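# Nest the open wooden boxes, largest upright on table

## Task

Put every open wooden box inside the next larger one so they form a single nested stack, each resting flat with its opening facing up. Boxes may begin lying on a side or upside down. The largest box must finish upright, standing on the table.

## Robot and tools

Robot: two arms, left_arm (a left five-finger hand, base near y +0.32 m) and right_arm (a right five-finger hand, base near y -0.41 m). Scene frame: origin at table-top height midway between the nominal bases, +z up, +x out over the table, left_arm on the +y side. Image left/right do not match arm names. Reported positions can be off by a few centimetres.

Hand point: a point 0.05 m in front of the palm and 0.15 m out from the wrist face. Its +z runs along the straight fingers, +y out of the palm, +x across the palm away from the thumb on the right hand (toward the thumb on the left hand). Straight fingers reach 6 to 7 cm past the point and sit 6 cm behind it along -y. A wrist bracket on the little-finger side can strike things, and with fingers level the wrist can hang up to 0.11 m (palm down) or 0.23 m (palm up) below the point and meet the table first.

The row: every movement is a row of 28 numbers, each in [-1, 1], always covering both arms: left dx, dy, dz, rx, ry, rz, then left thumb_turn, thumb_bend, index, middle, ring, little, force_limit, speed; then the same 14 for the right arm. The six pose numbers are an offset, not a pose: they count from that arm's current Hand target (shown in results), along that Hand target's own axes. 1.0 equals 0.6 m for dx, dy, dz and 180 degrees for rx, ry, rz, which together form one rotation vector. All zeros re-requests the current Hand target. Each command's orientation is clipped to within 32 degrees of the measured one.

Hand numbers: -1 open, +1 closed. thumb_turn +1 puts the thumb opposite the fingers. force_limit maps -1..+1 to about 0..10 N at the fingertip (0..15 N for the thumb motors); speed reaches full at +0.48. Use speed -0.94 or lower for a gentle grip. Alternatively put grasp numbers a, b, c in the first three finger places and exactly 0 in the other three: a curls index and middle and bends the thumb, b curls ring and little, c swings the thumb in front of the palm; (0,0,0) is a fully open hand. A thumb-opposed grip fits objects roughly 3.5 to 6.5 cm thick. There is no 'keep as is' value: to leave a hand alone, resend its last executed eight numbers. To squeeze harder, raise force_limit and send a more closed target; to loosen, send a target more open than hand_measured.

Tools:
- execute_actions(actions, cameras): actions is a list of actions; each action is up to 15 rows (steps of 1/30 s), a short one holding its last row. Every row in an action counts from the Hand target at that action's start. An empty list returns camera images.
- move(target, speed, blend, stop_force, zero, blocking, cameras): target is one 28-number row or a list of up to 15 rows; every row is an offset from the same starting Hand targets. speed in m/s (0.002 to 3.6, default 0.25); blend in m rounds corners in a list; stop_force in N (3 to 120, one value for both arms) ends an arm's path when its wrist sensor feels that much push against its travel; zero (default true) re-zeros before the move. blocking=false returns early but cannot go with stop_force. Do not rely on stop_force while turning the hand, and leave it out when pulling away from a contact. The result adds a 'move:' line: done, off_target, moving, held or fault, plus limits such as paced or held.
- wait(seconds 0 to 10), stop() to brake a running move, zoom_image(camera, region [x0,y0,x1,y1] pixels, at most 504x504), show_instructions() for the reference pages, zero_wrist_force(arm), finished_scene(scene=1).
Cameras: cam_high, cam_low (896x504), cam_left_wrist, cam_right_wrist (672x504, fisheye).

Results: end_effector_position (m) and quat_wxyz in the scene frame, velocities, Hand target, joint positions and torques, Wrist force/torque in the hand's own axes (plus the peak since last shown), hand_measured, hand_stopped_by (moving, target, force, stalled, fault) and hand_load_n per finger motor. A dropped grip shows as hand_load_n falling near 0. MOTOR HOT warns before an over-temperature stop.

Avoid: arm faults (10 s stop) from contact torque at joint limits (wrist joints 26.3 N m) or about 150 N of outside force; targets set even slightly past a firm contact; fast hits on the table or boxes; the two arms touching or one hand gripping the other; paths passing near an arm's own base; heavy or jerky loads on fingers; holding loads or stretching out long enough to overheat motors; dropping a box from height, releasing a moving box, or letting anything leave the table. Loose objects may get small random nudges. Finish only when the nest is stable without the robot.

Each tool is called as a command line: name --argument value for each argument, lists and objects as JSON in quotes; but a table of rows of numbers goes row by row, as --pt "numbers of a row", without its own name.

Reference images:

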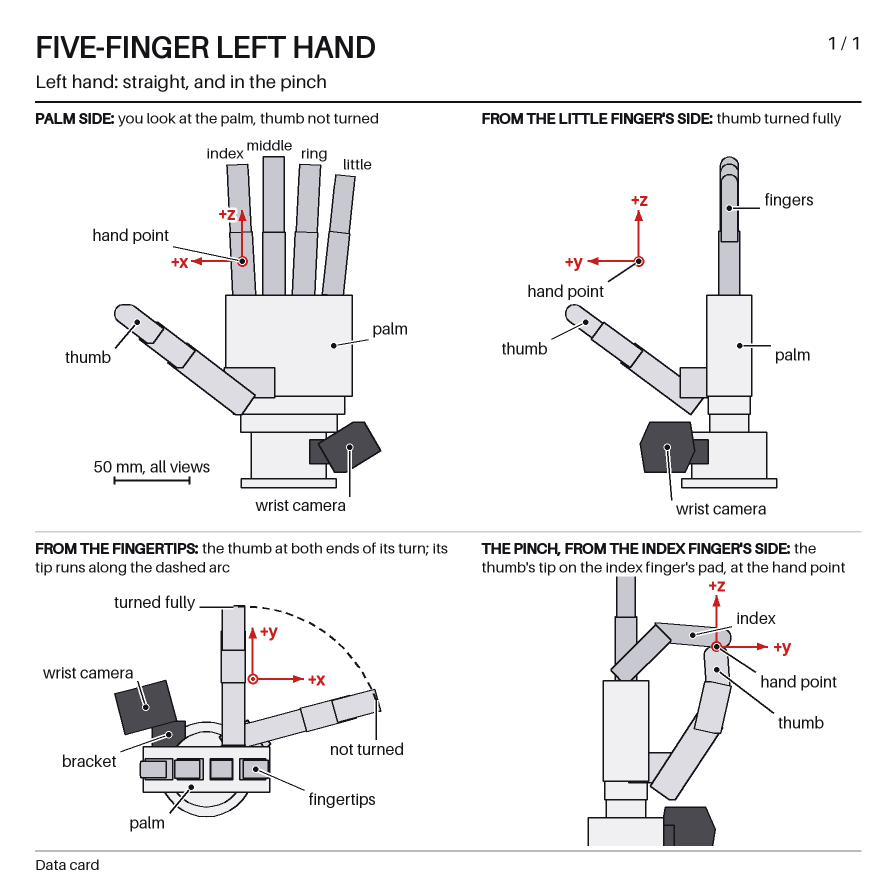

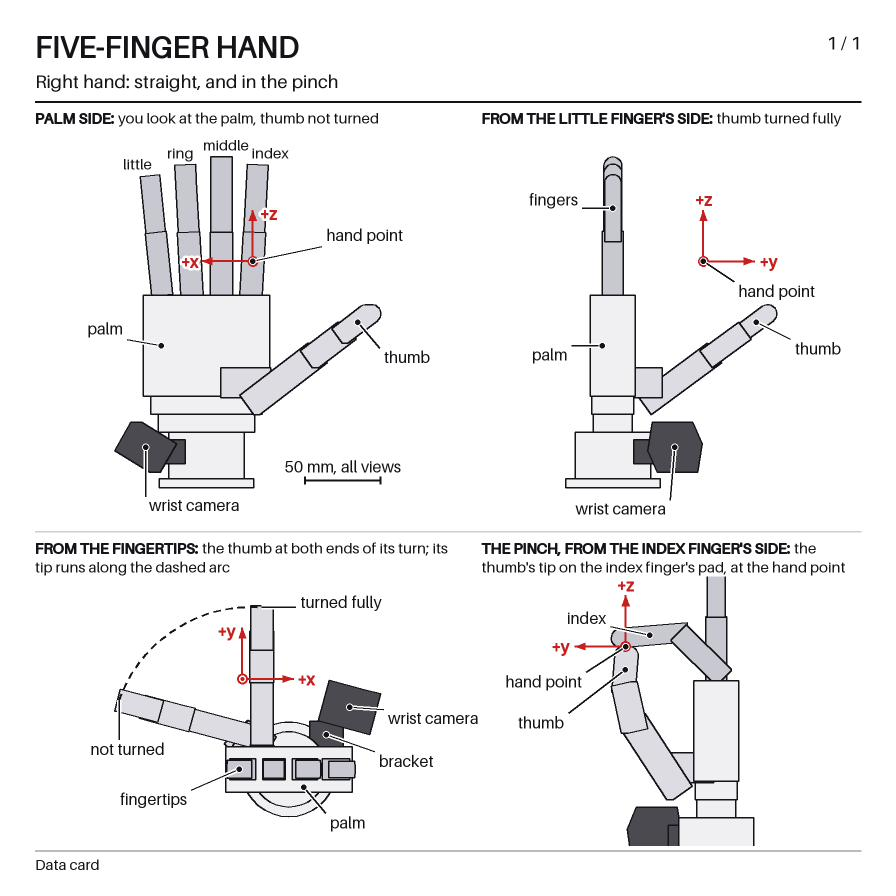

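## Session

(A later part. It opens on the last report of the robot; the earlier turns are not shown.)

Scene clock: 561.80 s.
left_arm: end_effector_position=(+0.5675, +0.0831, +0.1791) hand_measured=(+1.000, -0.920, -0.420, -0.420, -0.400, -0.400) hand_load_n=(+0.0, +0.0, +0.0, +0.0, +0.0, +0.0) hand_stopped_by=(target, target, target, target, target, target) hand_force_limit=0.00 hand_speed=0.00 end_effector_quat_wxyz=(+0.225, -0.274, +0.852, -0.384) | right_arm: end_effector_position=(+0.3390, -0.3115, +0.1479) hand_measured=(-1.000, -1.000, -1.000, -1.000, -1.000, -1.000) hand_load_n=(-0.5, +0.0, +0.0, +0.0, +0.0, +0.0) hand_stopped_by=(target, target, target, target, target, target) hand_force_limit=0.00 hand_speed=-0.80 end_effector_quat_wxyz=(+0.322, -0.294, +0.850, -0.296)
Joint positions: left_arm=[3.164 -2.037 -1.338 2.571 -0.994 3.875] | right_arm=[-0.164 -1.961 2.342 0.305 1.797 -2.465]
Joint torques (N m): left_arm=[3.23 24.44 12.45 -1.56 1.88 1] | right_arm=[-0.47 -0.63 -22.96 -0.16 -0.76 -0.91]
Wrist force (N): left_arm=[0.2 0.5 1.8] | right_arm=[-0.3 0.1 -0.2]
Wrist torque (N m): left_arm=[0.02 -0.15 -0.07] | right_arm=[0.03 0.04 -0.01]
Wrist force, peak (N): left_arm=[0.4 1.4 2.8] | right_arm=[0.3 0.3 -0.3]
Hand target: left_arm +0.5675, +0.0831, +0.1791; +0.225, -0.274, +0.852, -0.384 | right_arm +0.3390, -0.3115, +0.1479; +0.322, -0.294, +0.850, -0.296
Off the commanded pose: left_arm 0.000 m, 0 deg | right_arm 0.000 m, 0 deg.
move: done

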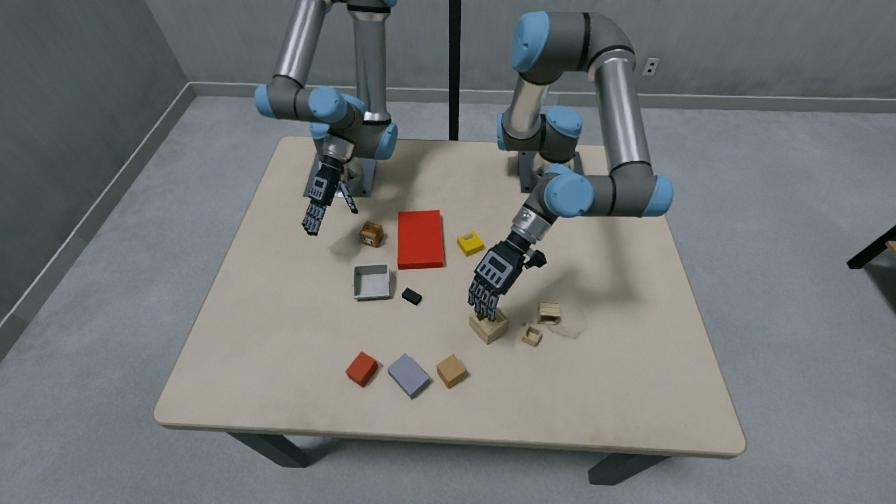

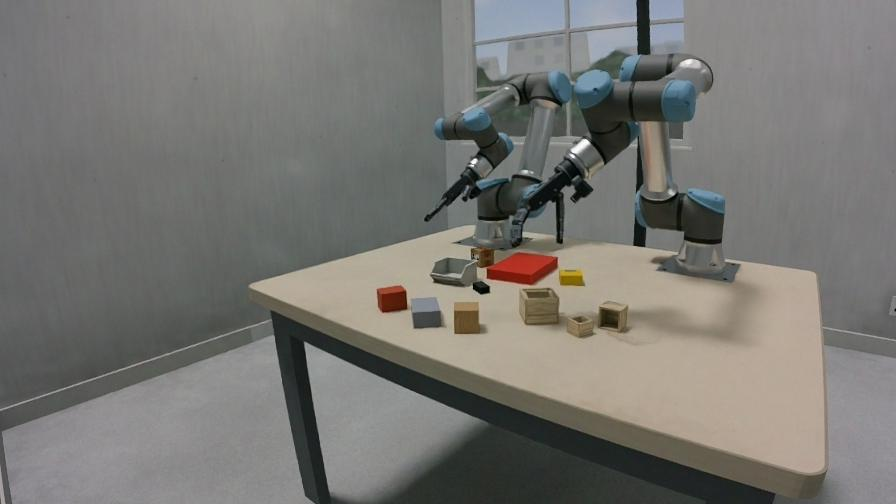

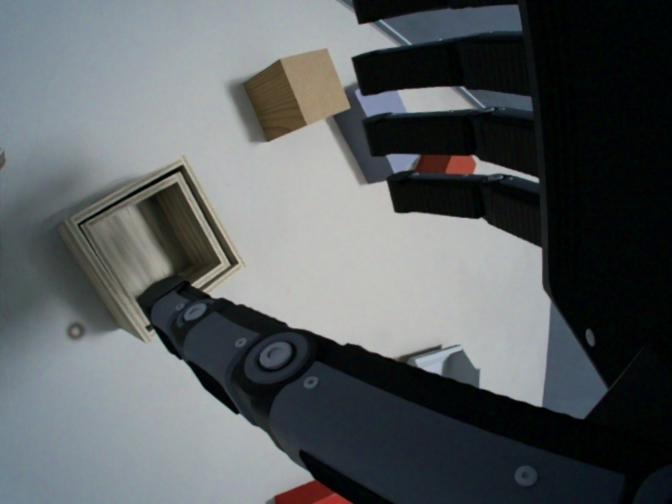

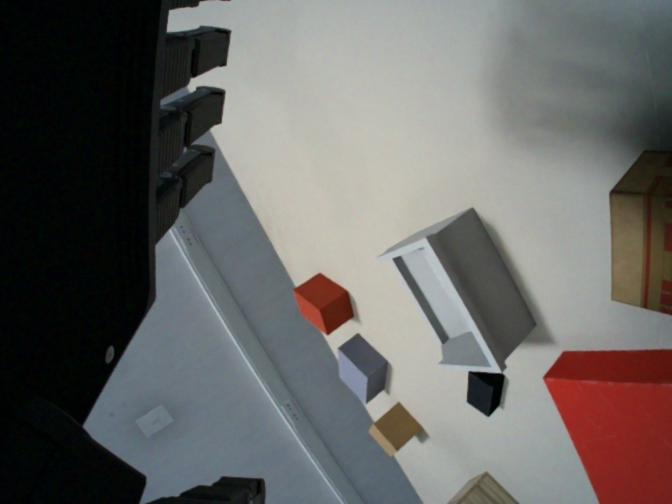

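move --target '[-0.12885,0.21737,-0.13513,-0.01985,0.27763,0.0135, 1,-0.95,-0.3,-0.32,-1,-1,0,0, 0, 0, 0, 0, 0, 0, -1, -1, -1, -1, -1, -1, 0, -0.8]' --speed 0.25 --cameras '["all"]'

zoom_image --camera "cam_low" --region '[480, 200, 680, 360]'

zoom_image --camera "cam_high" --region '[460, 230, 640, 360]'

Scene clock: 639.23 s.
left_arm: end_effector_position=(+0.5386, +0.2480, +0.1399) hand_measured=(+1.000, -0.950, -0.300, -0.320, -1.000, -1.000) hand_load_n=(-0.5, +0.0, +0.0, +0.0, +0.0, +0.0) hand_stopped_by=(target, target, target, target, target, target) hand_force_limit=0.00 hand_speed=0.00 end_effector_quat_wxyz=(-0.156, -0.076, +0.884, -0.433) | right_arm: end_effector_position=(+0.3390, -0.3115, +0.1479) hand_measured=(-1.000, -1.000, -1.000, -1.000, -1.000, -1.000) hand_load_n=(+0.0, +0.0, +0.0, +0.0, +0.0, +0.0) hand_stopped_by=(target, target, target, target, target, target) hand_force_limit=0.00 hand_speed=-0.80 end_effector_quat_wxyz=(+0.322, -0.294, +0.850, -0.296)
Joint positions: left_arm=[3.46 -2.649 -0.768 1.185 -0.818 5.131] | right_arm=[-0.164 -1.961 2.342 0.305 1.797 -2.465]
Joint torques (N m): left_arm=[-6.06 57.02 10 -4.08 2.22 0.9] | right_arm=[0.08 -0.76 -22.83 -0.15 -0.64 -0.94]
Wrist force (N): left_arm=[-0.3 0.3 1.9] | right_arm=[0.1 0.2 0.0]
Wrist torque (N m): left_arm=[0.01 -0.20 0.04] | right_arm=[0.02 -0.01 0.01]
Wrist force, peak (N): left_arm=[-0.4 0.4 2.3] | right_arm=[-0.3 -0.3 -0.4]
Hand target: left_arm +0.5386, +0.2480, +0.1399; -0.156, -0.076, +0.884, -0.433 | right_arm +0.3390, -0.3115, +0.1479; +0.322, -0.294, +0.850, -0.296
Off the commanded pose: left_arm 0.000 m, 0 deg | right_arm 0.000 m, 0 deg.
move: done

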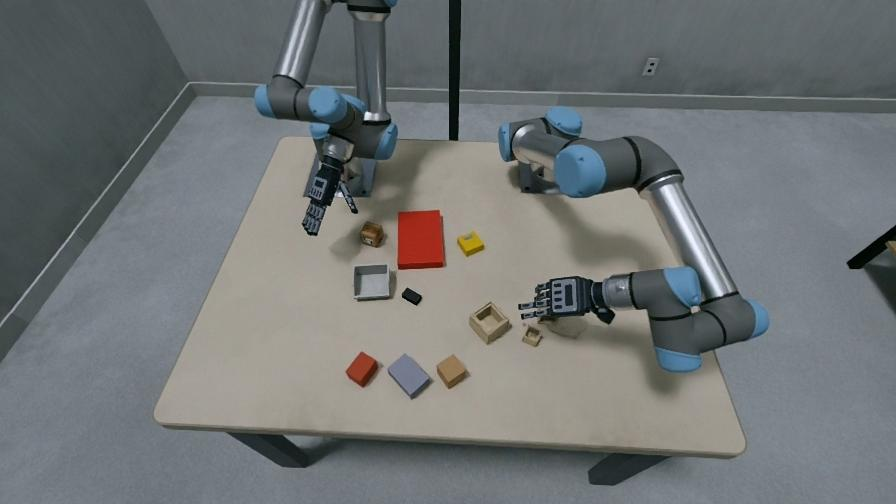

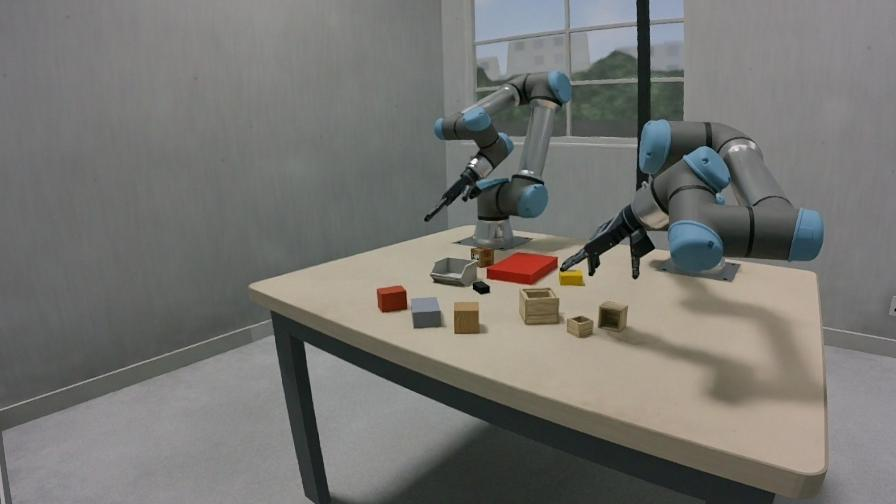

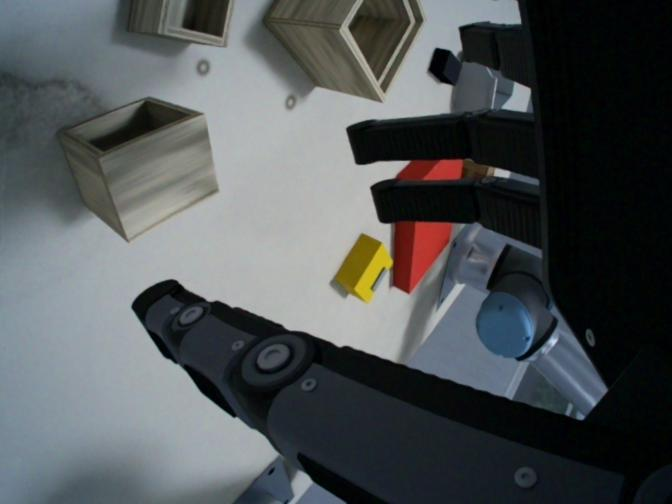

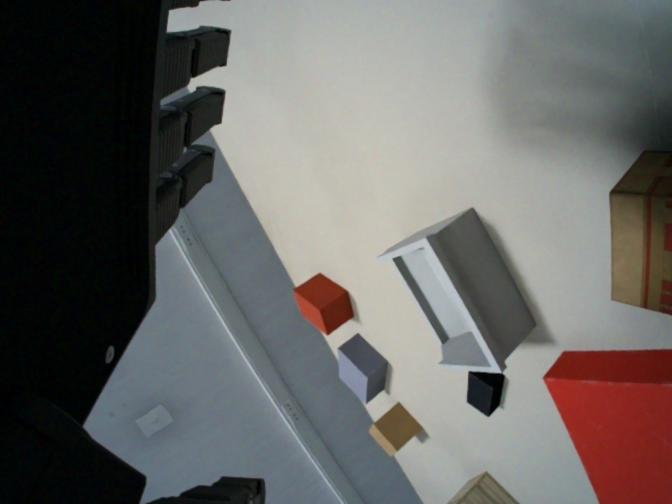

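Scaled by 2.520 from the camera's 896x504 image, which has a finer 1280x720 frame.

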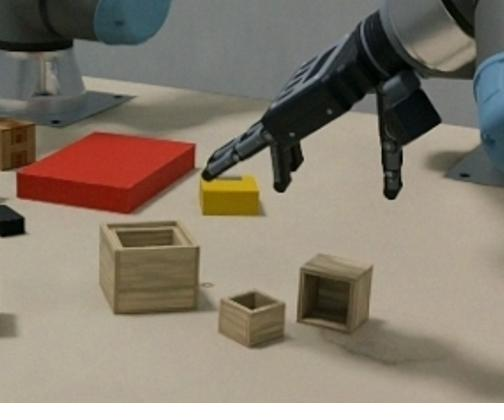

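Scaled by 2.800 from the camera's 896x504 image, which has a finer 1280x720 frame.

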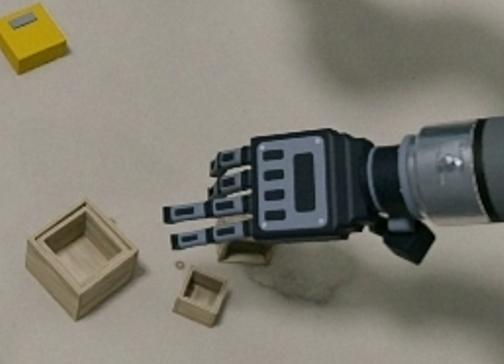

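move --target '[-0.0342,0.0743,0.0576,0,0,0, 1,-0.95,-0.3,-0.32,-1,-1,0,0, 0, 0, 0, 0, 0, 0, -1, -1, -1, -1, -1, -1, 0, -0.8]' --speed 0.12 --stop_force 5 --cameras '["cam_low", "cam_left_wrist", "cam_high"]'

zoom_image --camera "cam_high" --region '[500, 270, 600, 350]'

Scene clock: 648.77 s.
left_arm: end_effector_position=(+0.5386, +0.2480, +0.0799) hand_measured=(+1.000, -0.950, -0.300, -0.320, -1.000, -1.000) hand_load_n=(+0.0, +0.0, +0.0, +0.0, +0.0, +0.0) hand_stopped_by=(target, target, target, target, target, target) hand_force_limit=0.00 hand_speed=0.00 end_effector_quat_wxyz=(-0.156, -0.076, +0.884, -0.433) | right_arm: end_effector_position=(+0.3390, -0.3115, +0.1479) hand_measured=(-1.000, -1.000, -1.000, -1.000, -1.000, -1.000) hand_load_n=(+0.0, +0.0, +0.0, +0.0, +0.0, +0.0) hand_stopped_by=(target, target, target, target, target, target) hand_force_limit=0.00 hand_speed=-0.80 end_effector_quat_wxyz=(+0.322, -0.294, +0.850, -0.296)
Joint positions: left_arm=[3.46 -2.712 -0.801 1.281 -0.818 5.131] | right_arm=[-0.164 -1.961 2.342 0.305 1.797 -2.465]
Joint torques (N m): left_arm=[-1.81 64.07 25.64 -1.28 2.67 -1.17] | right_arm=[-1.04 -0.61 -23.08 -0.17 -0.83 -0.85]
Wrist force (N): left_arm=[-0.3 0.5 2.1] | right_arm=[-0.1 -0.2 -0.2]
Wrist torque (N m): left_arm=[0.00 -0.21 0.04] | right_arm=[-0.01 0.02 0.00]
Wrist force, peak (N): left_arm=[-0.6 1.5 2.7] | right_arm=[0.1 0.3 -0.5]
Hand target: left_arm +0.5386, +0.2480, +0.0799; -0.156, -0.076, +0.884, -0.433 | right_arm +0.3390, -0.3115, +0.1479; +0.322, -0.294, +0.850, -0.296
Off the commanded pose: left_arm 0.000 m, 0 deg | right_arm 0.000 m, 0 deg.
move: done
Images, in order (width x height): cam_high 896x504, cam_low 896x504, cam_left_wrist 672x504.

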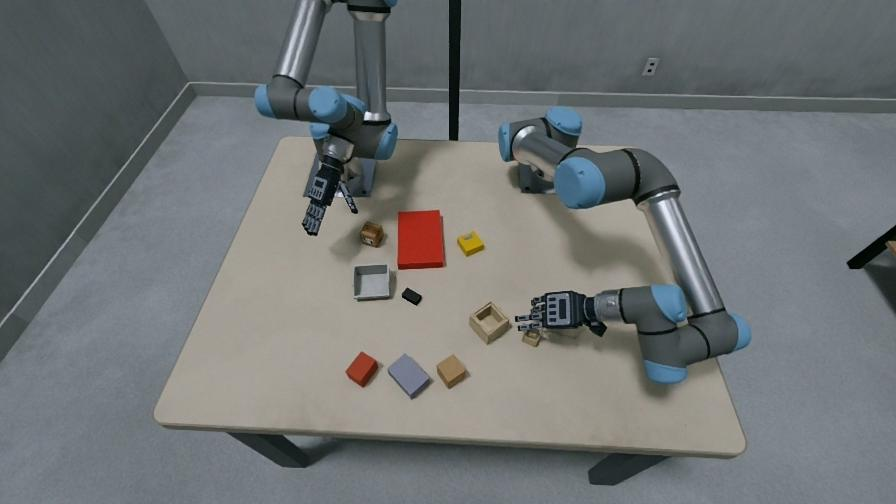

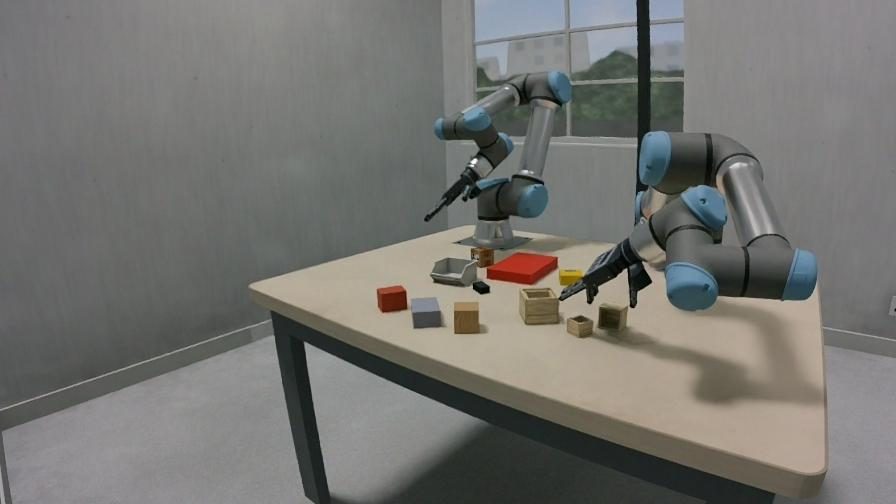

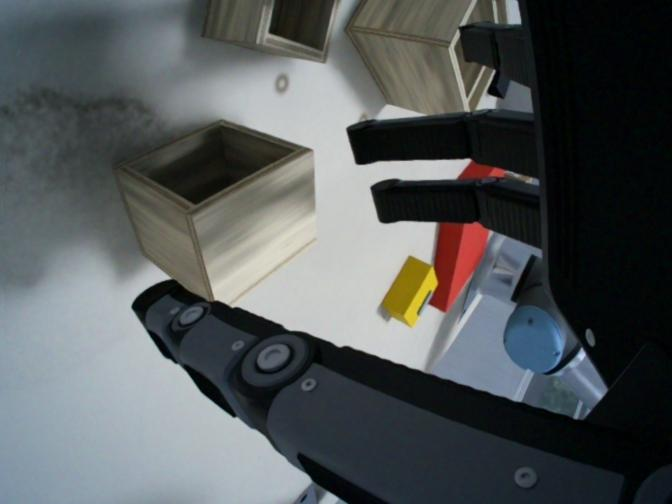

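Scaled by 5.040 from the camera's 896x504 image, which has a finer 1280x720 frame.

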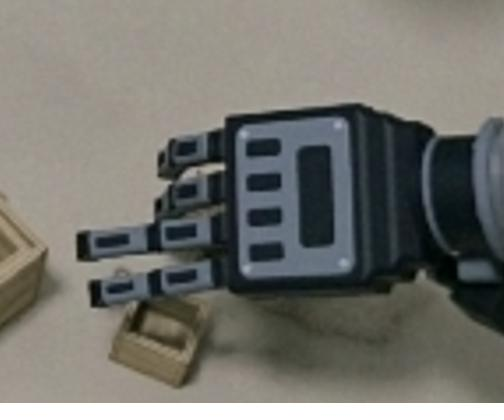

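move --target '[-0.02149,0.04669,0.03619,0,0,0, 1,-0.95,-0.3,-0.32,-1,-1,0,0, 0, 0, 0, 0, 0, 0, -1, -1, -1, -1, -1, -1, 0, -0.8]' --speed 0.06 --stop_force 4 --cameras '["cam_low", "cam_left_wrist", "cam_high"]'

zoom_image --camera "cam_low" --region '[540, 240, 700, 350]'

zoom_image --camera "cam_high" --region '[500, 280, 590, 350]'

Scene clock: 658.30 s.
left_arm: end_effector_position=(+0.5386, +0.2480, +0.0422) hand_measured=(+1.000, -0.950, -0.300, -0.320, -1.000, -1.000) hand_load_n=(+0.0, +0.0, +0.0, +0.0, +0.0, +0.0) hand_stopped_by=(target, target, target, target, target, target) hand_force_limit=0.00 hand_speed=0.00 end_effector_quat_wxyz=(-0.156, -0.076, +0.884, -0.433) | right_arm: end_effector_position=(+0.3390, -0.3115, +0.1479) hand_measured=(-1.000, -1.000, -1.000, -1.000, -1.000, -1.000) hand_load_n=(+0.0, +0.0, +0.0, +0.0, +0.0, +0.0) hand_stopped_by=(target, target, target, target, target, target) hand_force_limit=0.00 hand_speed=-0.80 end_effector_quat_wxyz=(+0.322, -0.294, +0.850, -0.296)
Joint positions: left_arm=[3.46 -2.76 -0.806 1.334 -0.818 5.131] | right_arm=[-0.164 -1.961 2.342 0.305 1.797 -2.465]
Joint torques (N m): left_arm=[4.83 64.77 25.67 -4 1.91 0.54] | right_arm=[-0.5 -1.23 -22.7 -0.42 -0.81 -0.88]
Wrist force (N): left_arm=[-0.3 0.4 2.0] | right_arm=[0.0 0.1 0.0]
Wrist torque (N m): left_arm=[-0.01 -0.21 0.05] | right_arm=[0.01 0.00 0.00]
Wrist force, peak (N): left_arm=[-0.6 0.9 2.4] | right_arm=[-0.1 0.1 -0.5]
Hand target: left_arm +0.5386, +0.2480, +0.0422; -0.156, -0.076, +0.884, -0.433 | right_arm +0.3390, -0.3115, +0.1479; +0.322, -0.294, +0.850, -0.296
Off the commanded pose: left_arm 0.000 m, 0 deg | right_arm 0.000 m, 0 deg.
move: done
Images, in order (width x height): cam_high 896x504, cam_low 896x504, cam_left_wrist 672x504.

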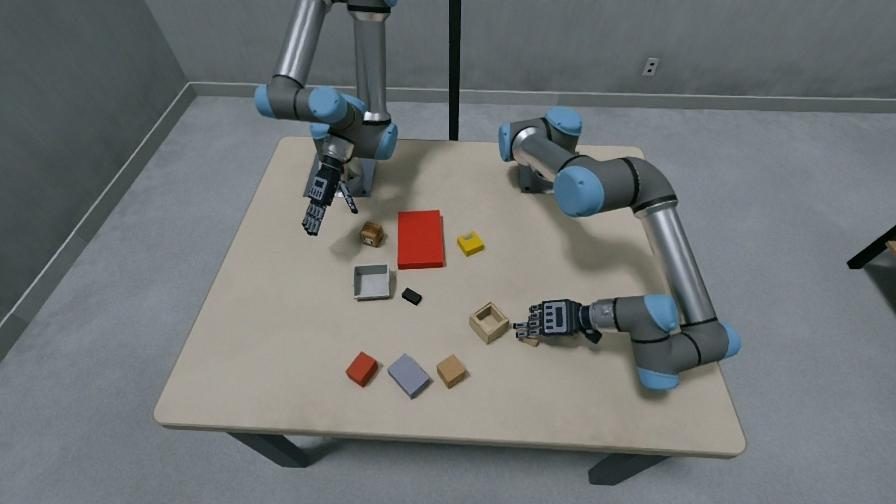

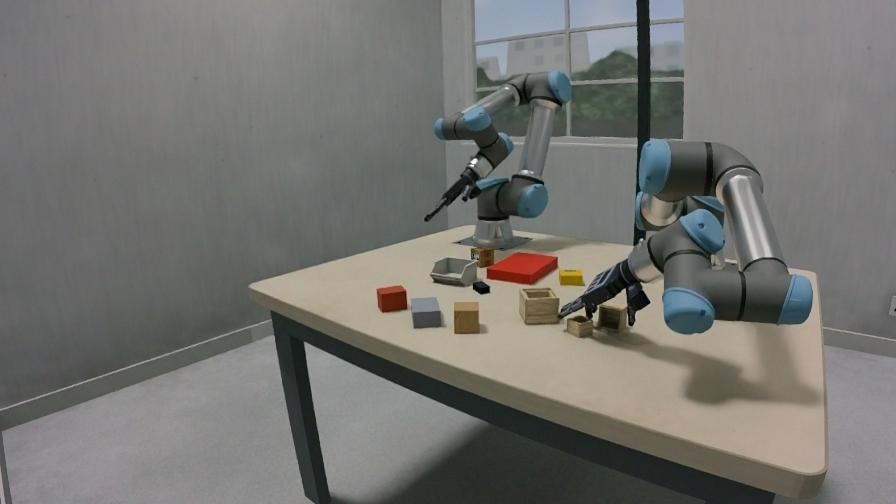

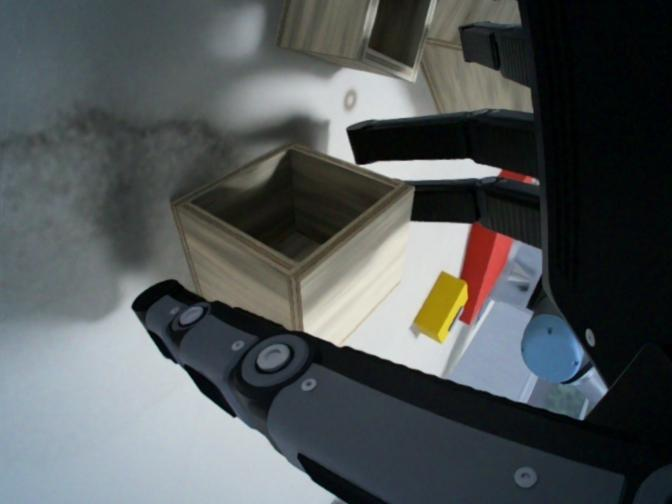

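Scaled by 3.150 from the camera's 896x504 image, which has a finer 1280x720 frame.

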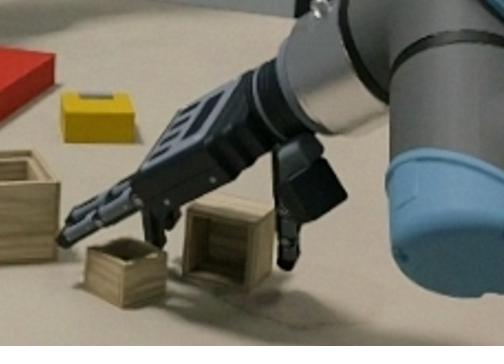

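Scaled by 5.600 from the camera's 896x504 image, which has a finer 1280x720 frame.

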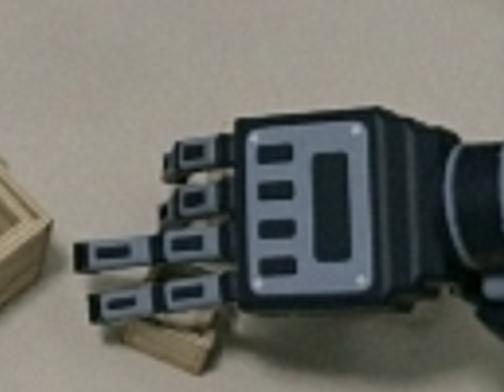

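move --target '[0,0,0,0,0,0, 1,-0.5,0.2,0.2,-1,-1,0,-0.93, 0, 0, 0, 0, 0, 0, -1, -1, -1, -1, -1, -1, 0, -0.8]' --cameras '["cam_left_wrist", "cam_low"]'

zoom_image --camera "cam_low" --region '[570, 260, 660, 350]'

Scene clock: 662.87 s.
left_arm: end_effector_position=(+0.5386, +0.2480, +0.0422) hand_measured=(+1.000, -0.800, +0.000, -0.026, -1.000, -1.000) hand_load_n=(-0.5, +8.0, +6.5, +4.5, +0.0, +0.0) hand_stopped_by=(target, force, force, force, target, target) hand_force_limit=0.00 hand_speed=-0.93 end_effector_quat_wxyz=(-0.156, -0.076, +0.884, -0.433) | right_arm: end_effector_position=(+0.3390, -0.3115, +0.1479) hand_measured=(-1.000, -1.000, -1.000, -1.000, -1.000, -1.000) hand_load_n=(+0.0, +0.0, +0.0, +0.0, +0.0, +0.0) hand_stopped_by=(target, target, target, target, target, target) hand_force_limit=0.00 hand_speed=-0.80 end_effector_quat_wxyz=(+0.322, -0.294, +0.850, -0.296)
Joint positions: left_arm=[3.46 -2.76 -0.806 1.334 -0.818 5.131] | right_arm=[-0.164 -1.961 2.342 0.305 1.797 -2.465]
Joint torques (N m): left_arm=[5.09 62.99 24.93 -3.38 1.36 0.8] | right_arm=[0.39 -1.14 -22.8 -0.19 -0.8 -0.9]
Wrist force (N): left_arm=[0.8 -1.8 1.2] | right_arm=[0.0 0.1 -0.2]
Wrist torque (N m): left_arm=[-0.09 -0.25 0.07] | right_arm=[0.02 0.01 0.01]
Wrist force, peak (N): left_arm=[0.9 -2.1 1.4] | right_arm=[0.0 0.1 -0.5]
Hand target: left_arm +0.5386, +0.2480, +0.0422; -0.156, -0.076, +0.884, -0.433 | right_arm +0.3390, -0.3115, +0.1479; +0.322, -0.294, +0.850, -0.296
Off the commanded pose: left_arm 0.000 m, 0 deg | right_arm 0.000 m, 0 deg.
move: done
Images, in order (width x height): cam_low 896x504, cam_left_wrist 672x504.

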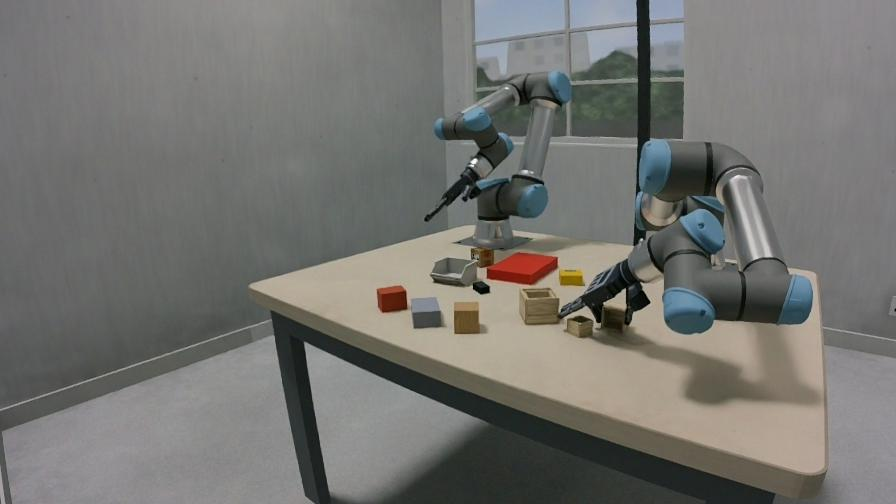

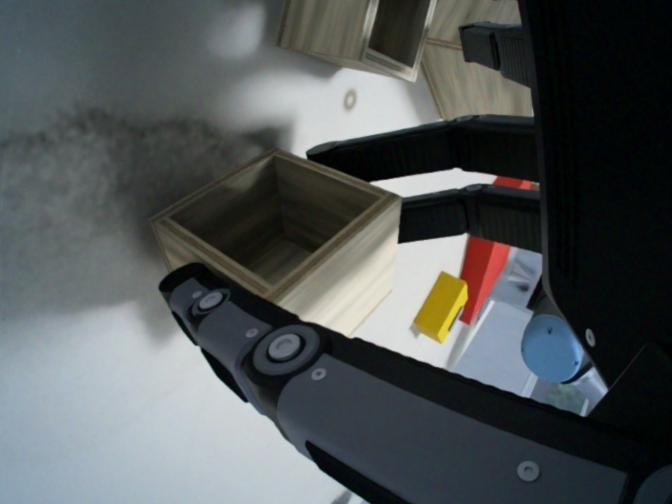

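Scaled by 5.600 from the camera's 896x504 image, which has a finer 1280x720 frame.

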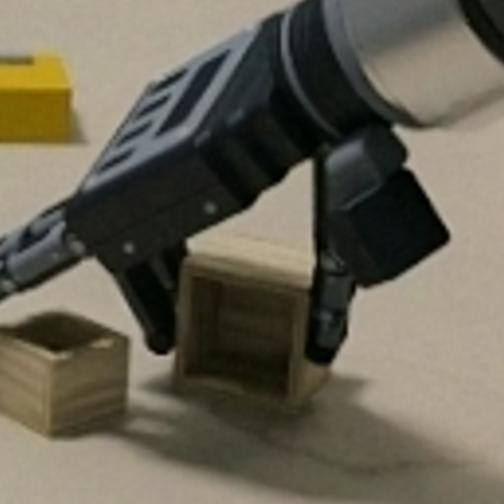

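move --target '[0.00285,-0.00619,-0.0048,0,0,0, 1,-0.5,0.2,0.2,-1,-1,0,-0.93, 0, 0, 0, 0, 0, 0, -1, -1, -1, -1, -1, -1, 0, -0.8]' --speed 0.04 --cameras '["cam_left_wrist", "cam_low"]'

zoom_image --camera "cam_low" --region '[570, 260, 660, 350]'

Scene clock: 669.13 s.
left_arm: end_effector_position=(+0.5386, +0.2480, +0.0473) hand_measured=(+1.000, -0.800, +0.000, -0.026, -1.000, -1.000) hand_load_n=(-1.5, +8.5, +5.5, +4.0, -0.5, +0.0) hand_stopped_by=(target, force, force, force, target, target) hand_force_limit=0.00 hand_speed=-0.93 end_effector_quat_wxyz=(-0.156, -0.076, +0.884, -0.433) | right_arm: end_effector_position=(+0.3390, -0.3115, +0.1479) hand_measured=(-1.000, -1.000, -1.000, -1.000, -1.000, -1.000) hand_load_n=(+0.0, +0.0, +0.0, +0.0, +0.0, +0.0) hand_stopped_by=(target, target, target, target, target, target) hand_force_limit=0.00 hand_speed=-0.80 end_effector_quat_wxyz=(+0.322, -0.294, +0.850, -0.296)
Joint positions: left_arm=[3.46 -2.753 -0.806 1.327 -0.818 5.131] | right_arm=[-0.164 -1.961 2.342 0.305 1.797 -2.465]
Joint torques (N m): left_arm=[5.42 55.56 16.63 -2.71 0.73 0.71] | right_arm=[-0.35 -1.39 -22.95 -0.26 -0.74 -0.92]
Wrist force (N): left_arm=[-0.6 0.5 2.2] | right_arm=[0.3 0.1 -0.2]
Wrist torque (N m): left_arm=[-0.02 -0.18 0.04] | right_arm=[0.03 -0.03 0.02]
Wrist force, peak (N): left_arm=[0.8 -2.1 1.5] | right_arm=[0.3 0.1 -0.4]
Hand target: left_arm +0.5386, +0.2480, +0.0472; -0.156, -0.076, +0.884, -0.433 | right_arm +0.3390, -0.3115, +0.1479; +0.322, -0.294, +0.850, -0.296
Off the commanded pose: left_arm 0.000 m, 0 deg | right_arm 0.000 m, 0 deg.
move: done
Images, in order (width x height): cam_low 896x504, cam_left_wrist 672x504.

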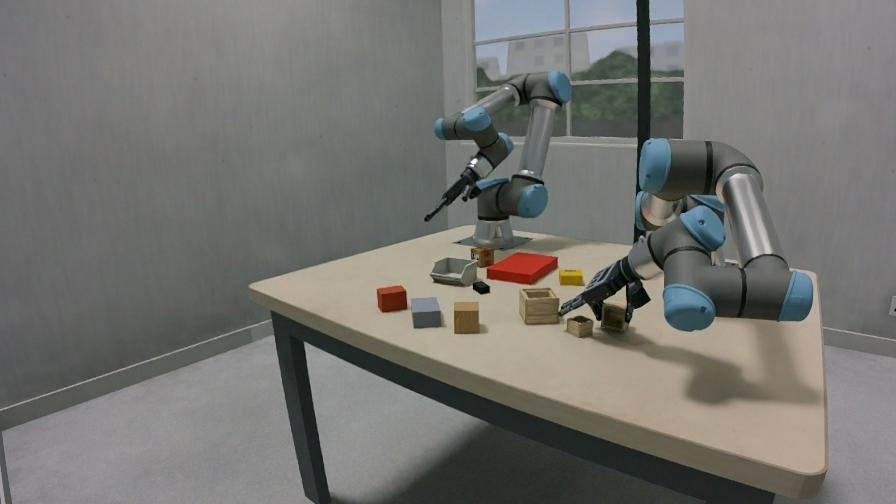

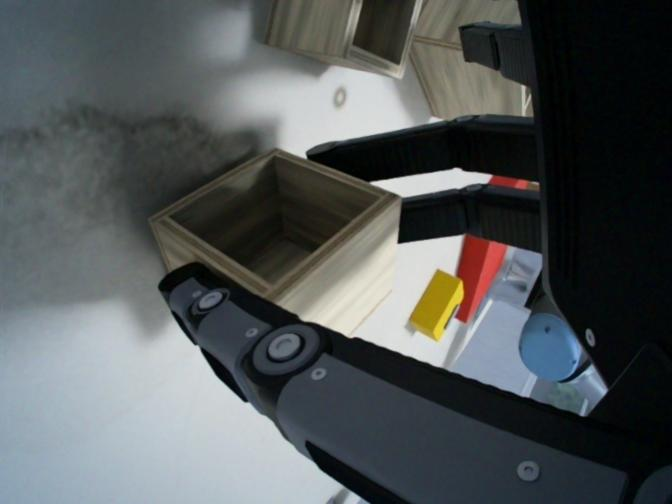

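Scaled by 5.600 from the camera's 896x504 image, which has a finer 1280x720 frame.

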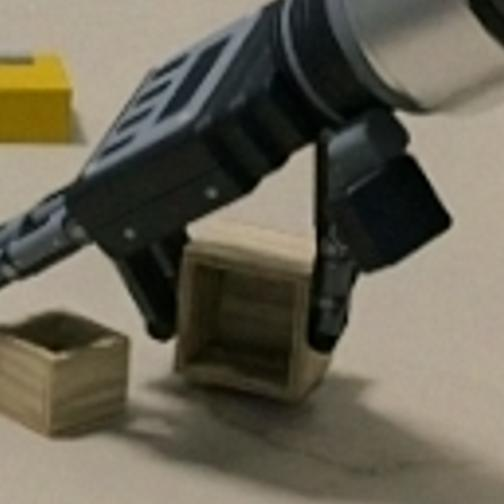

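move --pt "0.05871 -0.12755 -0.09888 0 0 0 1 -0.5 0.2 0.2 -1 -1 0 -0.93 0 0 0 0 0 0 -1 -1 -1 -1 -1 -1 0 -0.8" --pt "0.18843 -0.17672 0.04148 0.1235 -0.2683 -0.2080 1 -0.5 0.2 0.2 -1 -1 0 -0.93 0 0 0 0 0 0 -1 -1 -1 -1 -1 -1 0 -0.8" --speed 0.15 --blend '[0.03, 0]' --cameras '["all"]'

zoom_image --camera "cam_low" --region '[500, 200, 680, 350]'

Scene clock: 735.93 s.
left_arm: end_effector_position=(+0.4556, +0.1634, +0.1503) hand_measured=(+1.000, -0.800, +0.000, -0.026, -1.000, -1.000) hand_load_n=(-1.5, +8.5, +5.5, +4.0, +0.0, +0.0) hand_stopped_by=(target, force, force, force, target, target) hand_force_limit=0.00 hand_speed=-0.93 end_effector_quat_wxyz=(+0.101, -0.539, +0.705, -0.449) | right_arm: end_effector_position=(+0.3390, -0.3115, +0.1479) hand_measured=(-1.000, -1.000, -1.000, -1.000, -1.000, -1.000) hand_load_n=(+0.0, +0.0, +0.0, +0.0, +0.0, +0.0) hand_stopped_by=(target, target, target, target, target, target) hand_force_limit=0.00 hand_speed=-0.80 end_effector_quat_wxyz=(+0.322, -0.294, +0.850, -0.296)
Joint positions: left_arm=[3.475 -1.828 -1.809 2.696 -0.793 3.476] | right_arm=[-0.164 -1.961 2.342 0.305 1.797 -2.465]
Joint torques (N m): left_arm=[6.13 17.08 23.06 -1.15 2.46 -1.21] | right_arm=[0.23 -0.86 -23.39 -0.37 -0.76 -0.88]
Wrist force (N): left_arm=[-0.6 0.3 2.0] | right_arm=[-0.1 0.0 -0.2]
Wrist torque (N m): left_arm=[-0.01 -0.17 -0.09] | right_arm=[0.02 0.01 0.00]
Wrist force, peak (N): left_arm=[-1.0 1.7 3.1] | right_arm=[0.1 0.4 -0.4]
Hand target: left_arm +0.4557, +0.1635, +0.1503; +0.101, -0.539, +0.705, -0.449 | right_arm +0.3390, -0.3115, +0.1479; +0.322, -0.294, +0.850, -0.296
Off the commanded pose: left_arm 0.000 m, 0 deg | right_arm 0.000 m, 0 deg.
move: done

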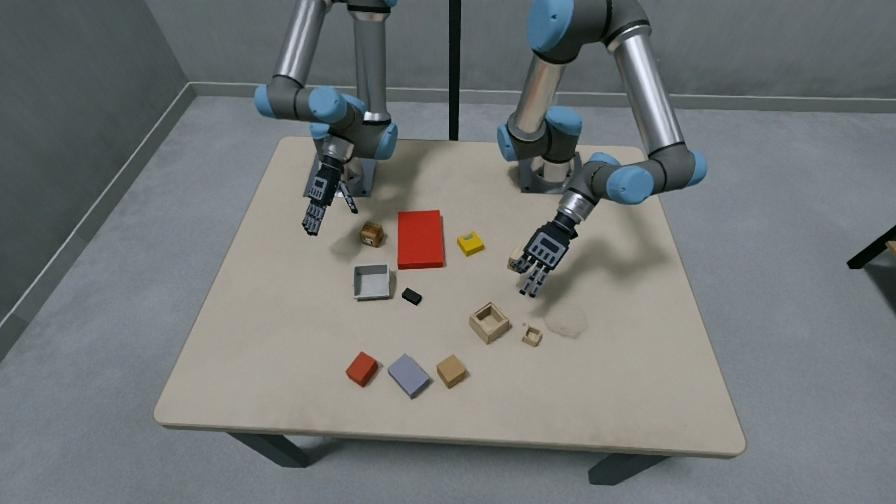

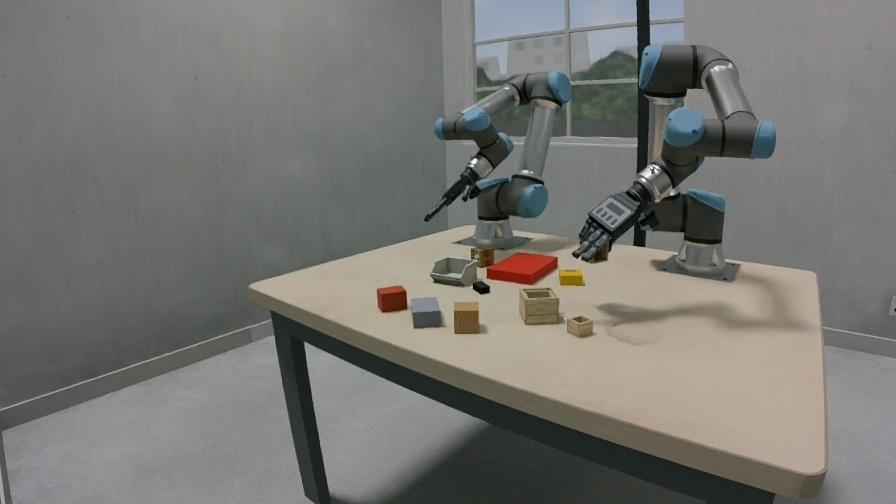

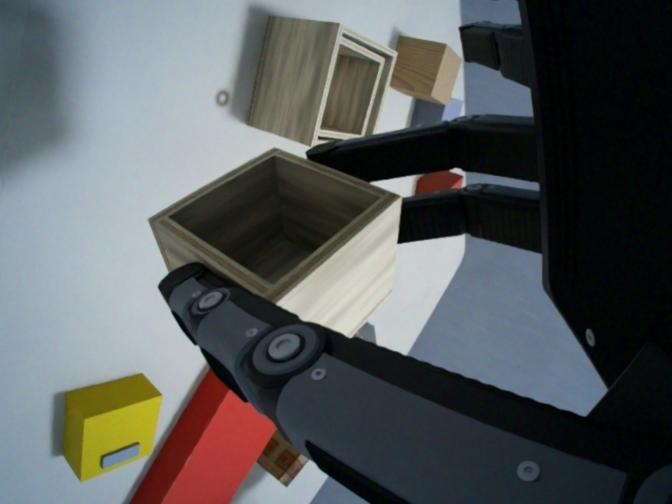

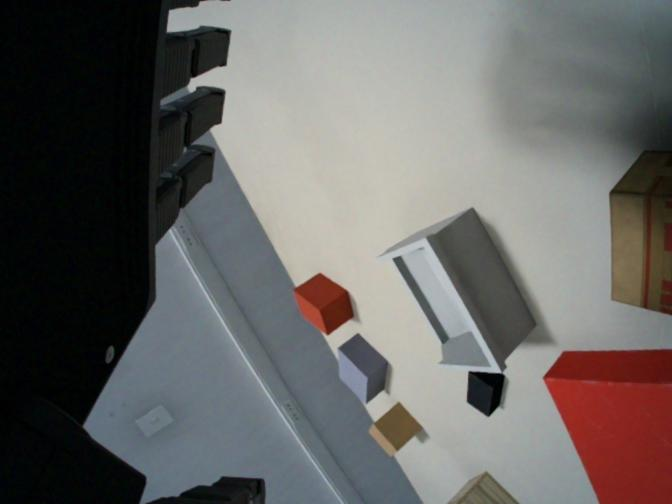

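Scaled by 2.800 from the camera's 896x504 image, which has a finer 1280x720 frame.

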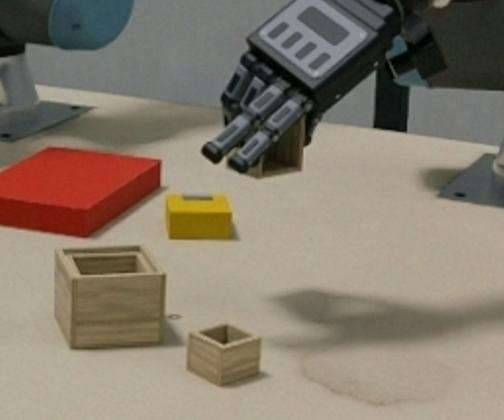

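move --target '[0.0075,0.0442,0.0345,0,-0.3065,0.395, 1,-0.5,0.2,0.2,-1,-1,0,-0.93, 0, 0, 0, 0, 0, 0, -1, -1, -1, -1, -1, -1, 0, -0.8]' --speed 0.5 --cameras '["all"]'

zoom_image --camera "cam_low" --region '[520, 180, 700, 330]'

Scene clock: 743.00 s.
left_arm: end_effector_position=(+0.4490, +0.1492, +0.1201) hand_measured=(+1.000, -0.800, +0.000, -0.026, -1.000, -1.000) hand_load_n=(-1.0, +8.5, +5.5, +4.0, +0.0, +0.0) hand_stopped_by=(target, force, force, force, target, target) hand_force_limit=0.00 hand_speed=-0.93 end_effector_quat_wxyz=(+0.628, -0.182, +0.756, -0.028) | right_arm: end_effector_position=(+0.3390, -0.3115, +0.1479) hand_measured=(-1.000, -1.000, -1.000, -1.000, -1.000, -1.000) hand_load_n=(+0.0, +0.0, +0.0, +0.0, +0.0, +0.0) hand_stopped_by=(target, target, target, target, target, target) hand_force_limit=0.00 hand_speed=-0.80 end_effector_quat_wxyz=(+0.322, -0.294, +0.850, -0.296)
Joint positions: left_arm=[2.72 -1.79 -2.087 3.62 -2.168 4.286] | right_arm=[-0.164 -1.961 2.342 0.305 1.797 -2.465]
Joint torques (N m): left_arm=[0.52 36.06 25.42 2 -0.43 1.09] | right_arm=[-0.85 -1.17 -23.5 -0.24 -0.94 -0.79]
Wrist force (N): left_arm=[0.7 -1.2 0.6] | right_arm=[0.0 0.1 -0.1]
Wrist torque (N m): left_arm=[-0.09 0.00 -0.03] | right_arm=[0.02 -0.01 0.01]
Wrist force, peak (N): left_arm=[-1.1 0.1 2.3] | right_arm=[0.0 -0.5 -0.1]
Hand target: left_arm +0.4491, +0.1492, +0.1202; +0.628, -0.182, +0.756, -0.028 | right_arm +0.3390, -0.3115, +0.1479; +0.322, -0.294, +0.850, -0.296
Off the commanded pose: left_arm 0.000 m, 0 deg | right_arm 0.000 m, 0 deg.
move: done

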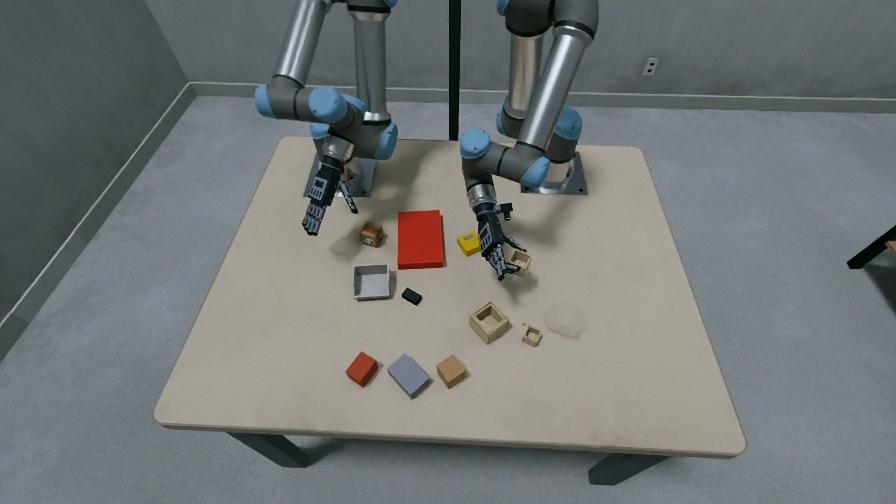

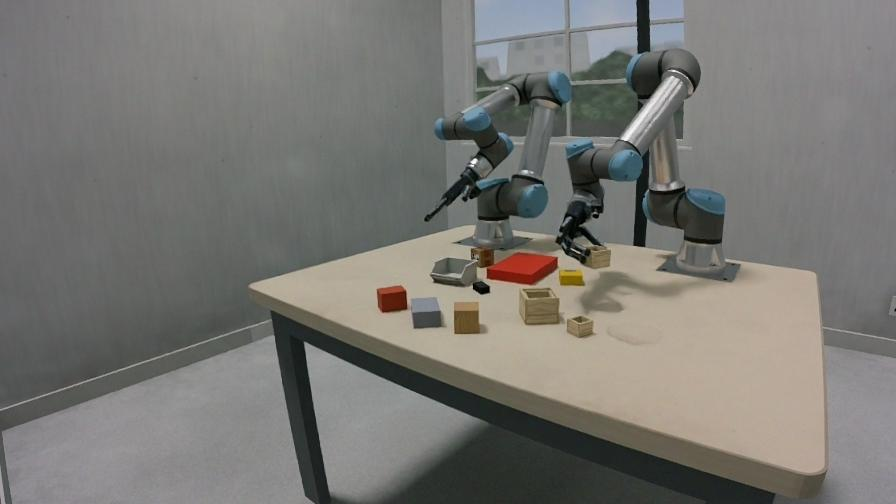

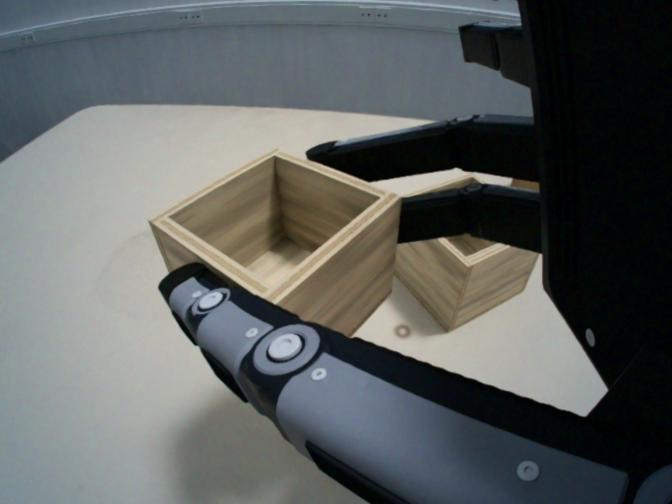

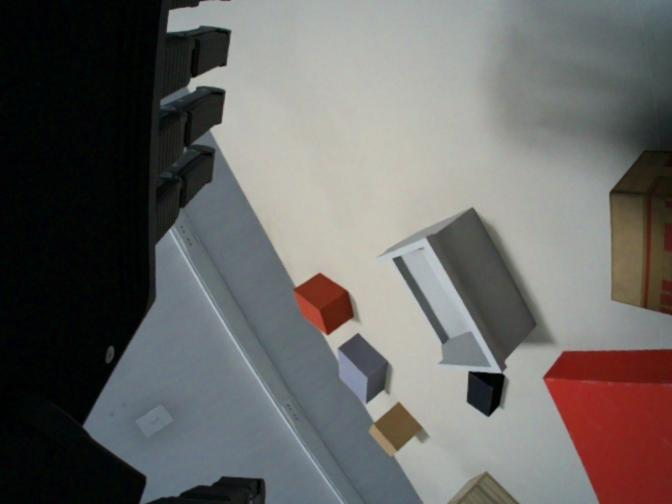

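Scaled by 2.800 from the camera's 896x504 image, which has a finer 1280x720 frame.

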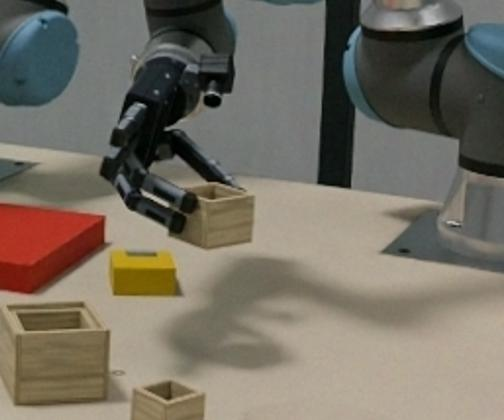

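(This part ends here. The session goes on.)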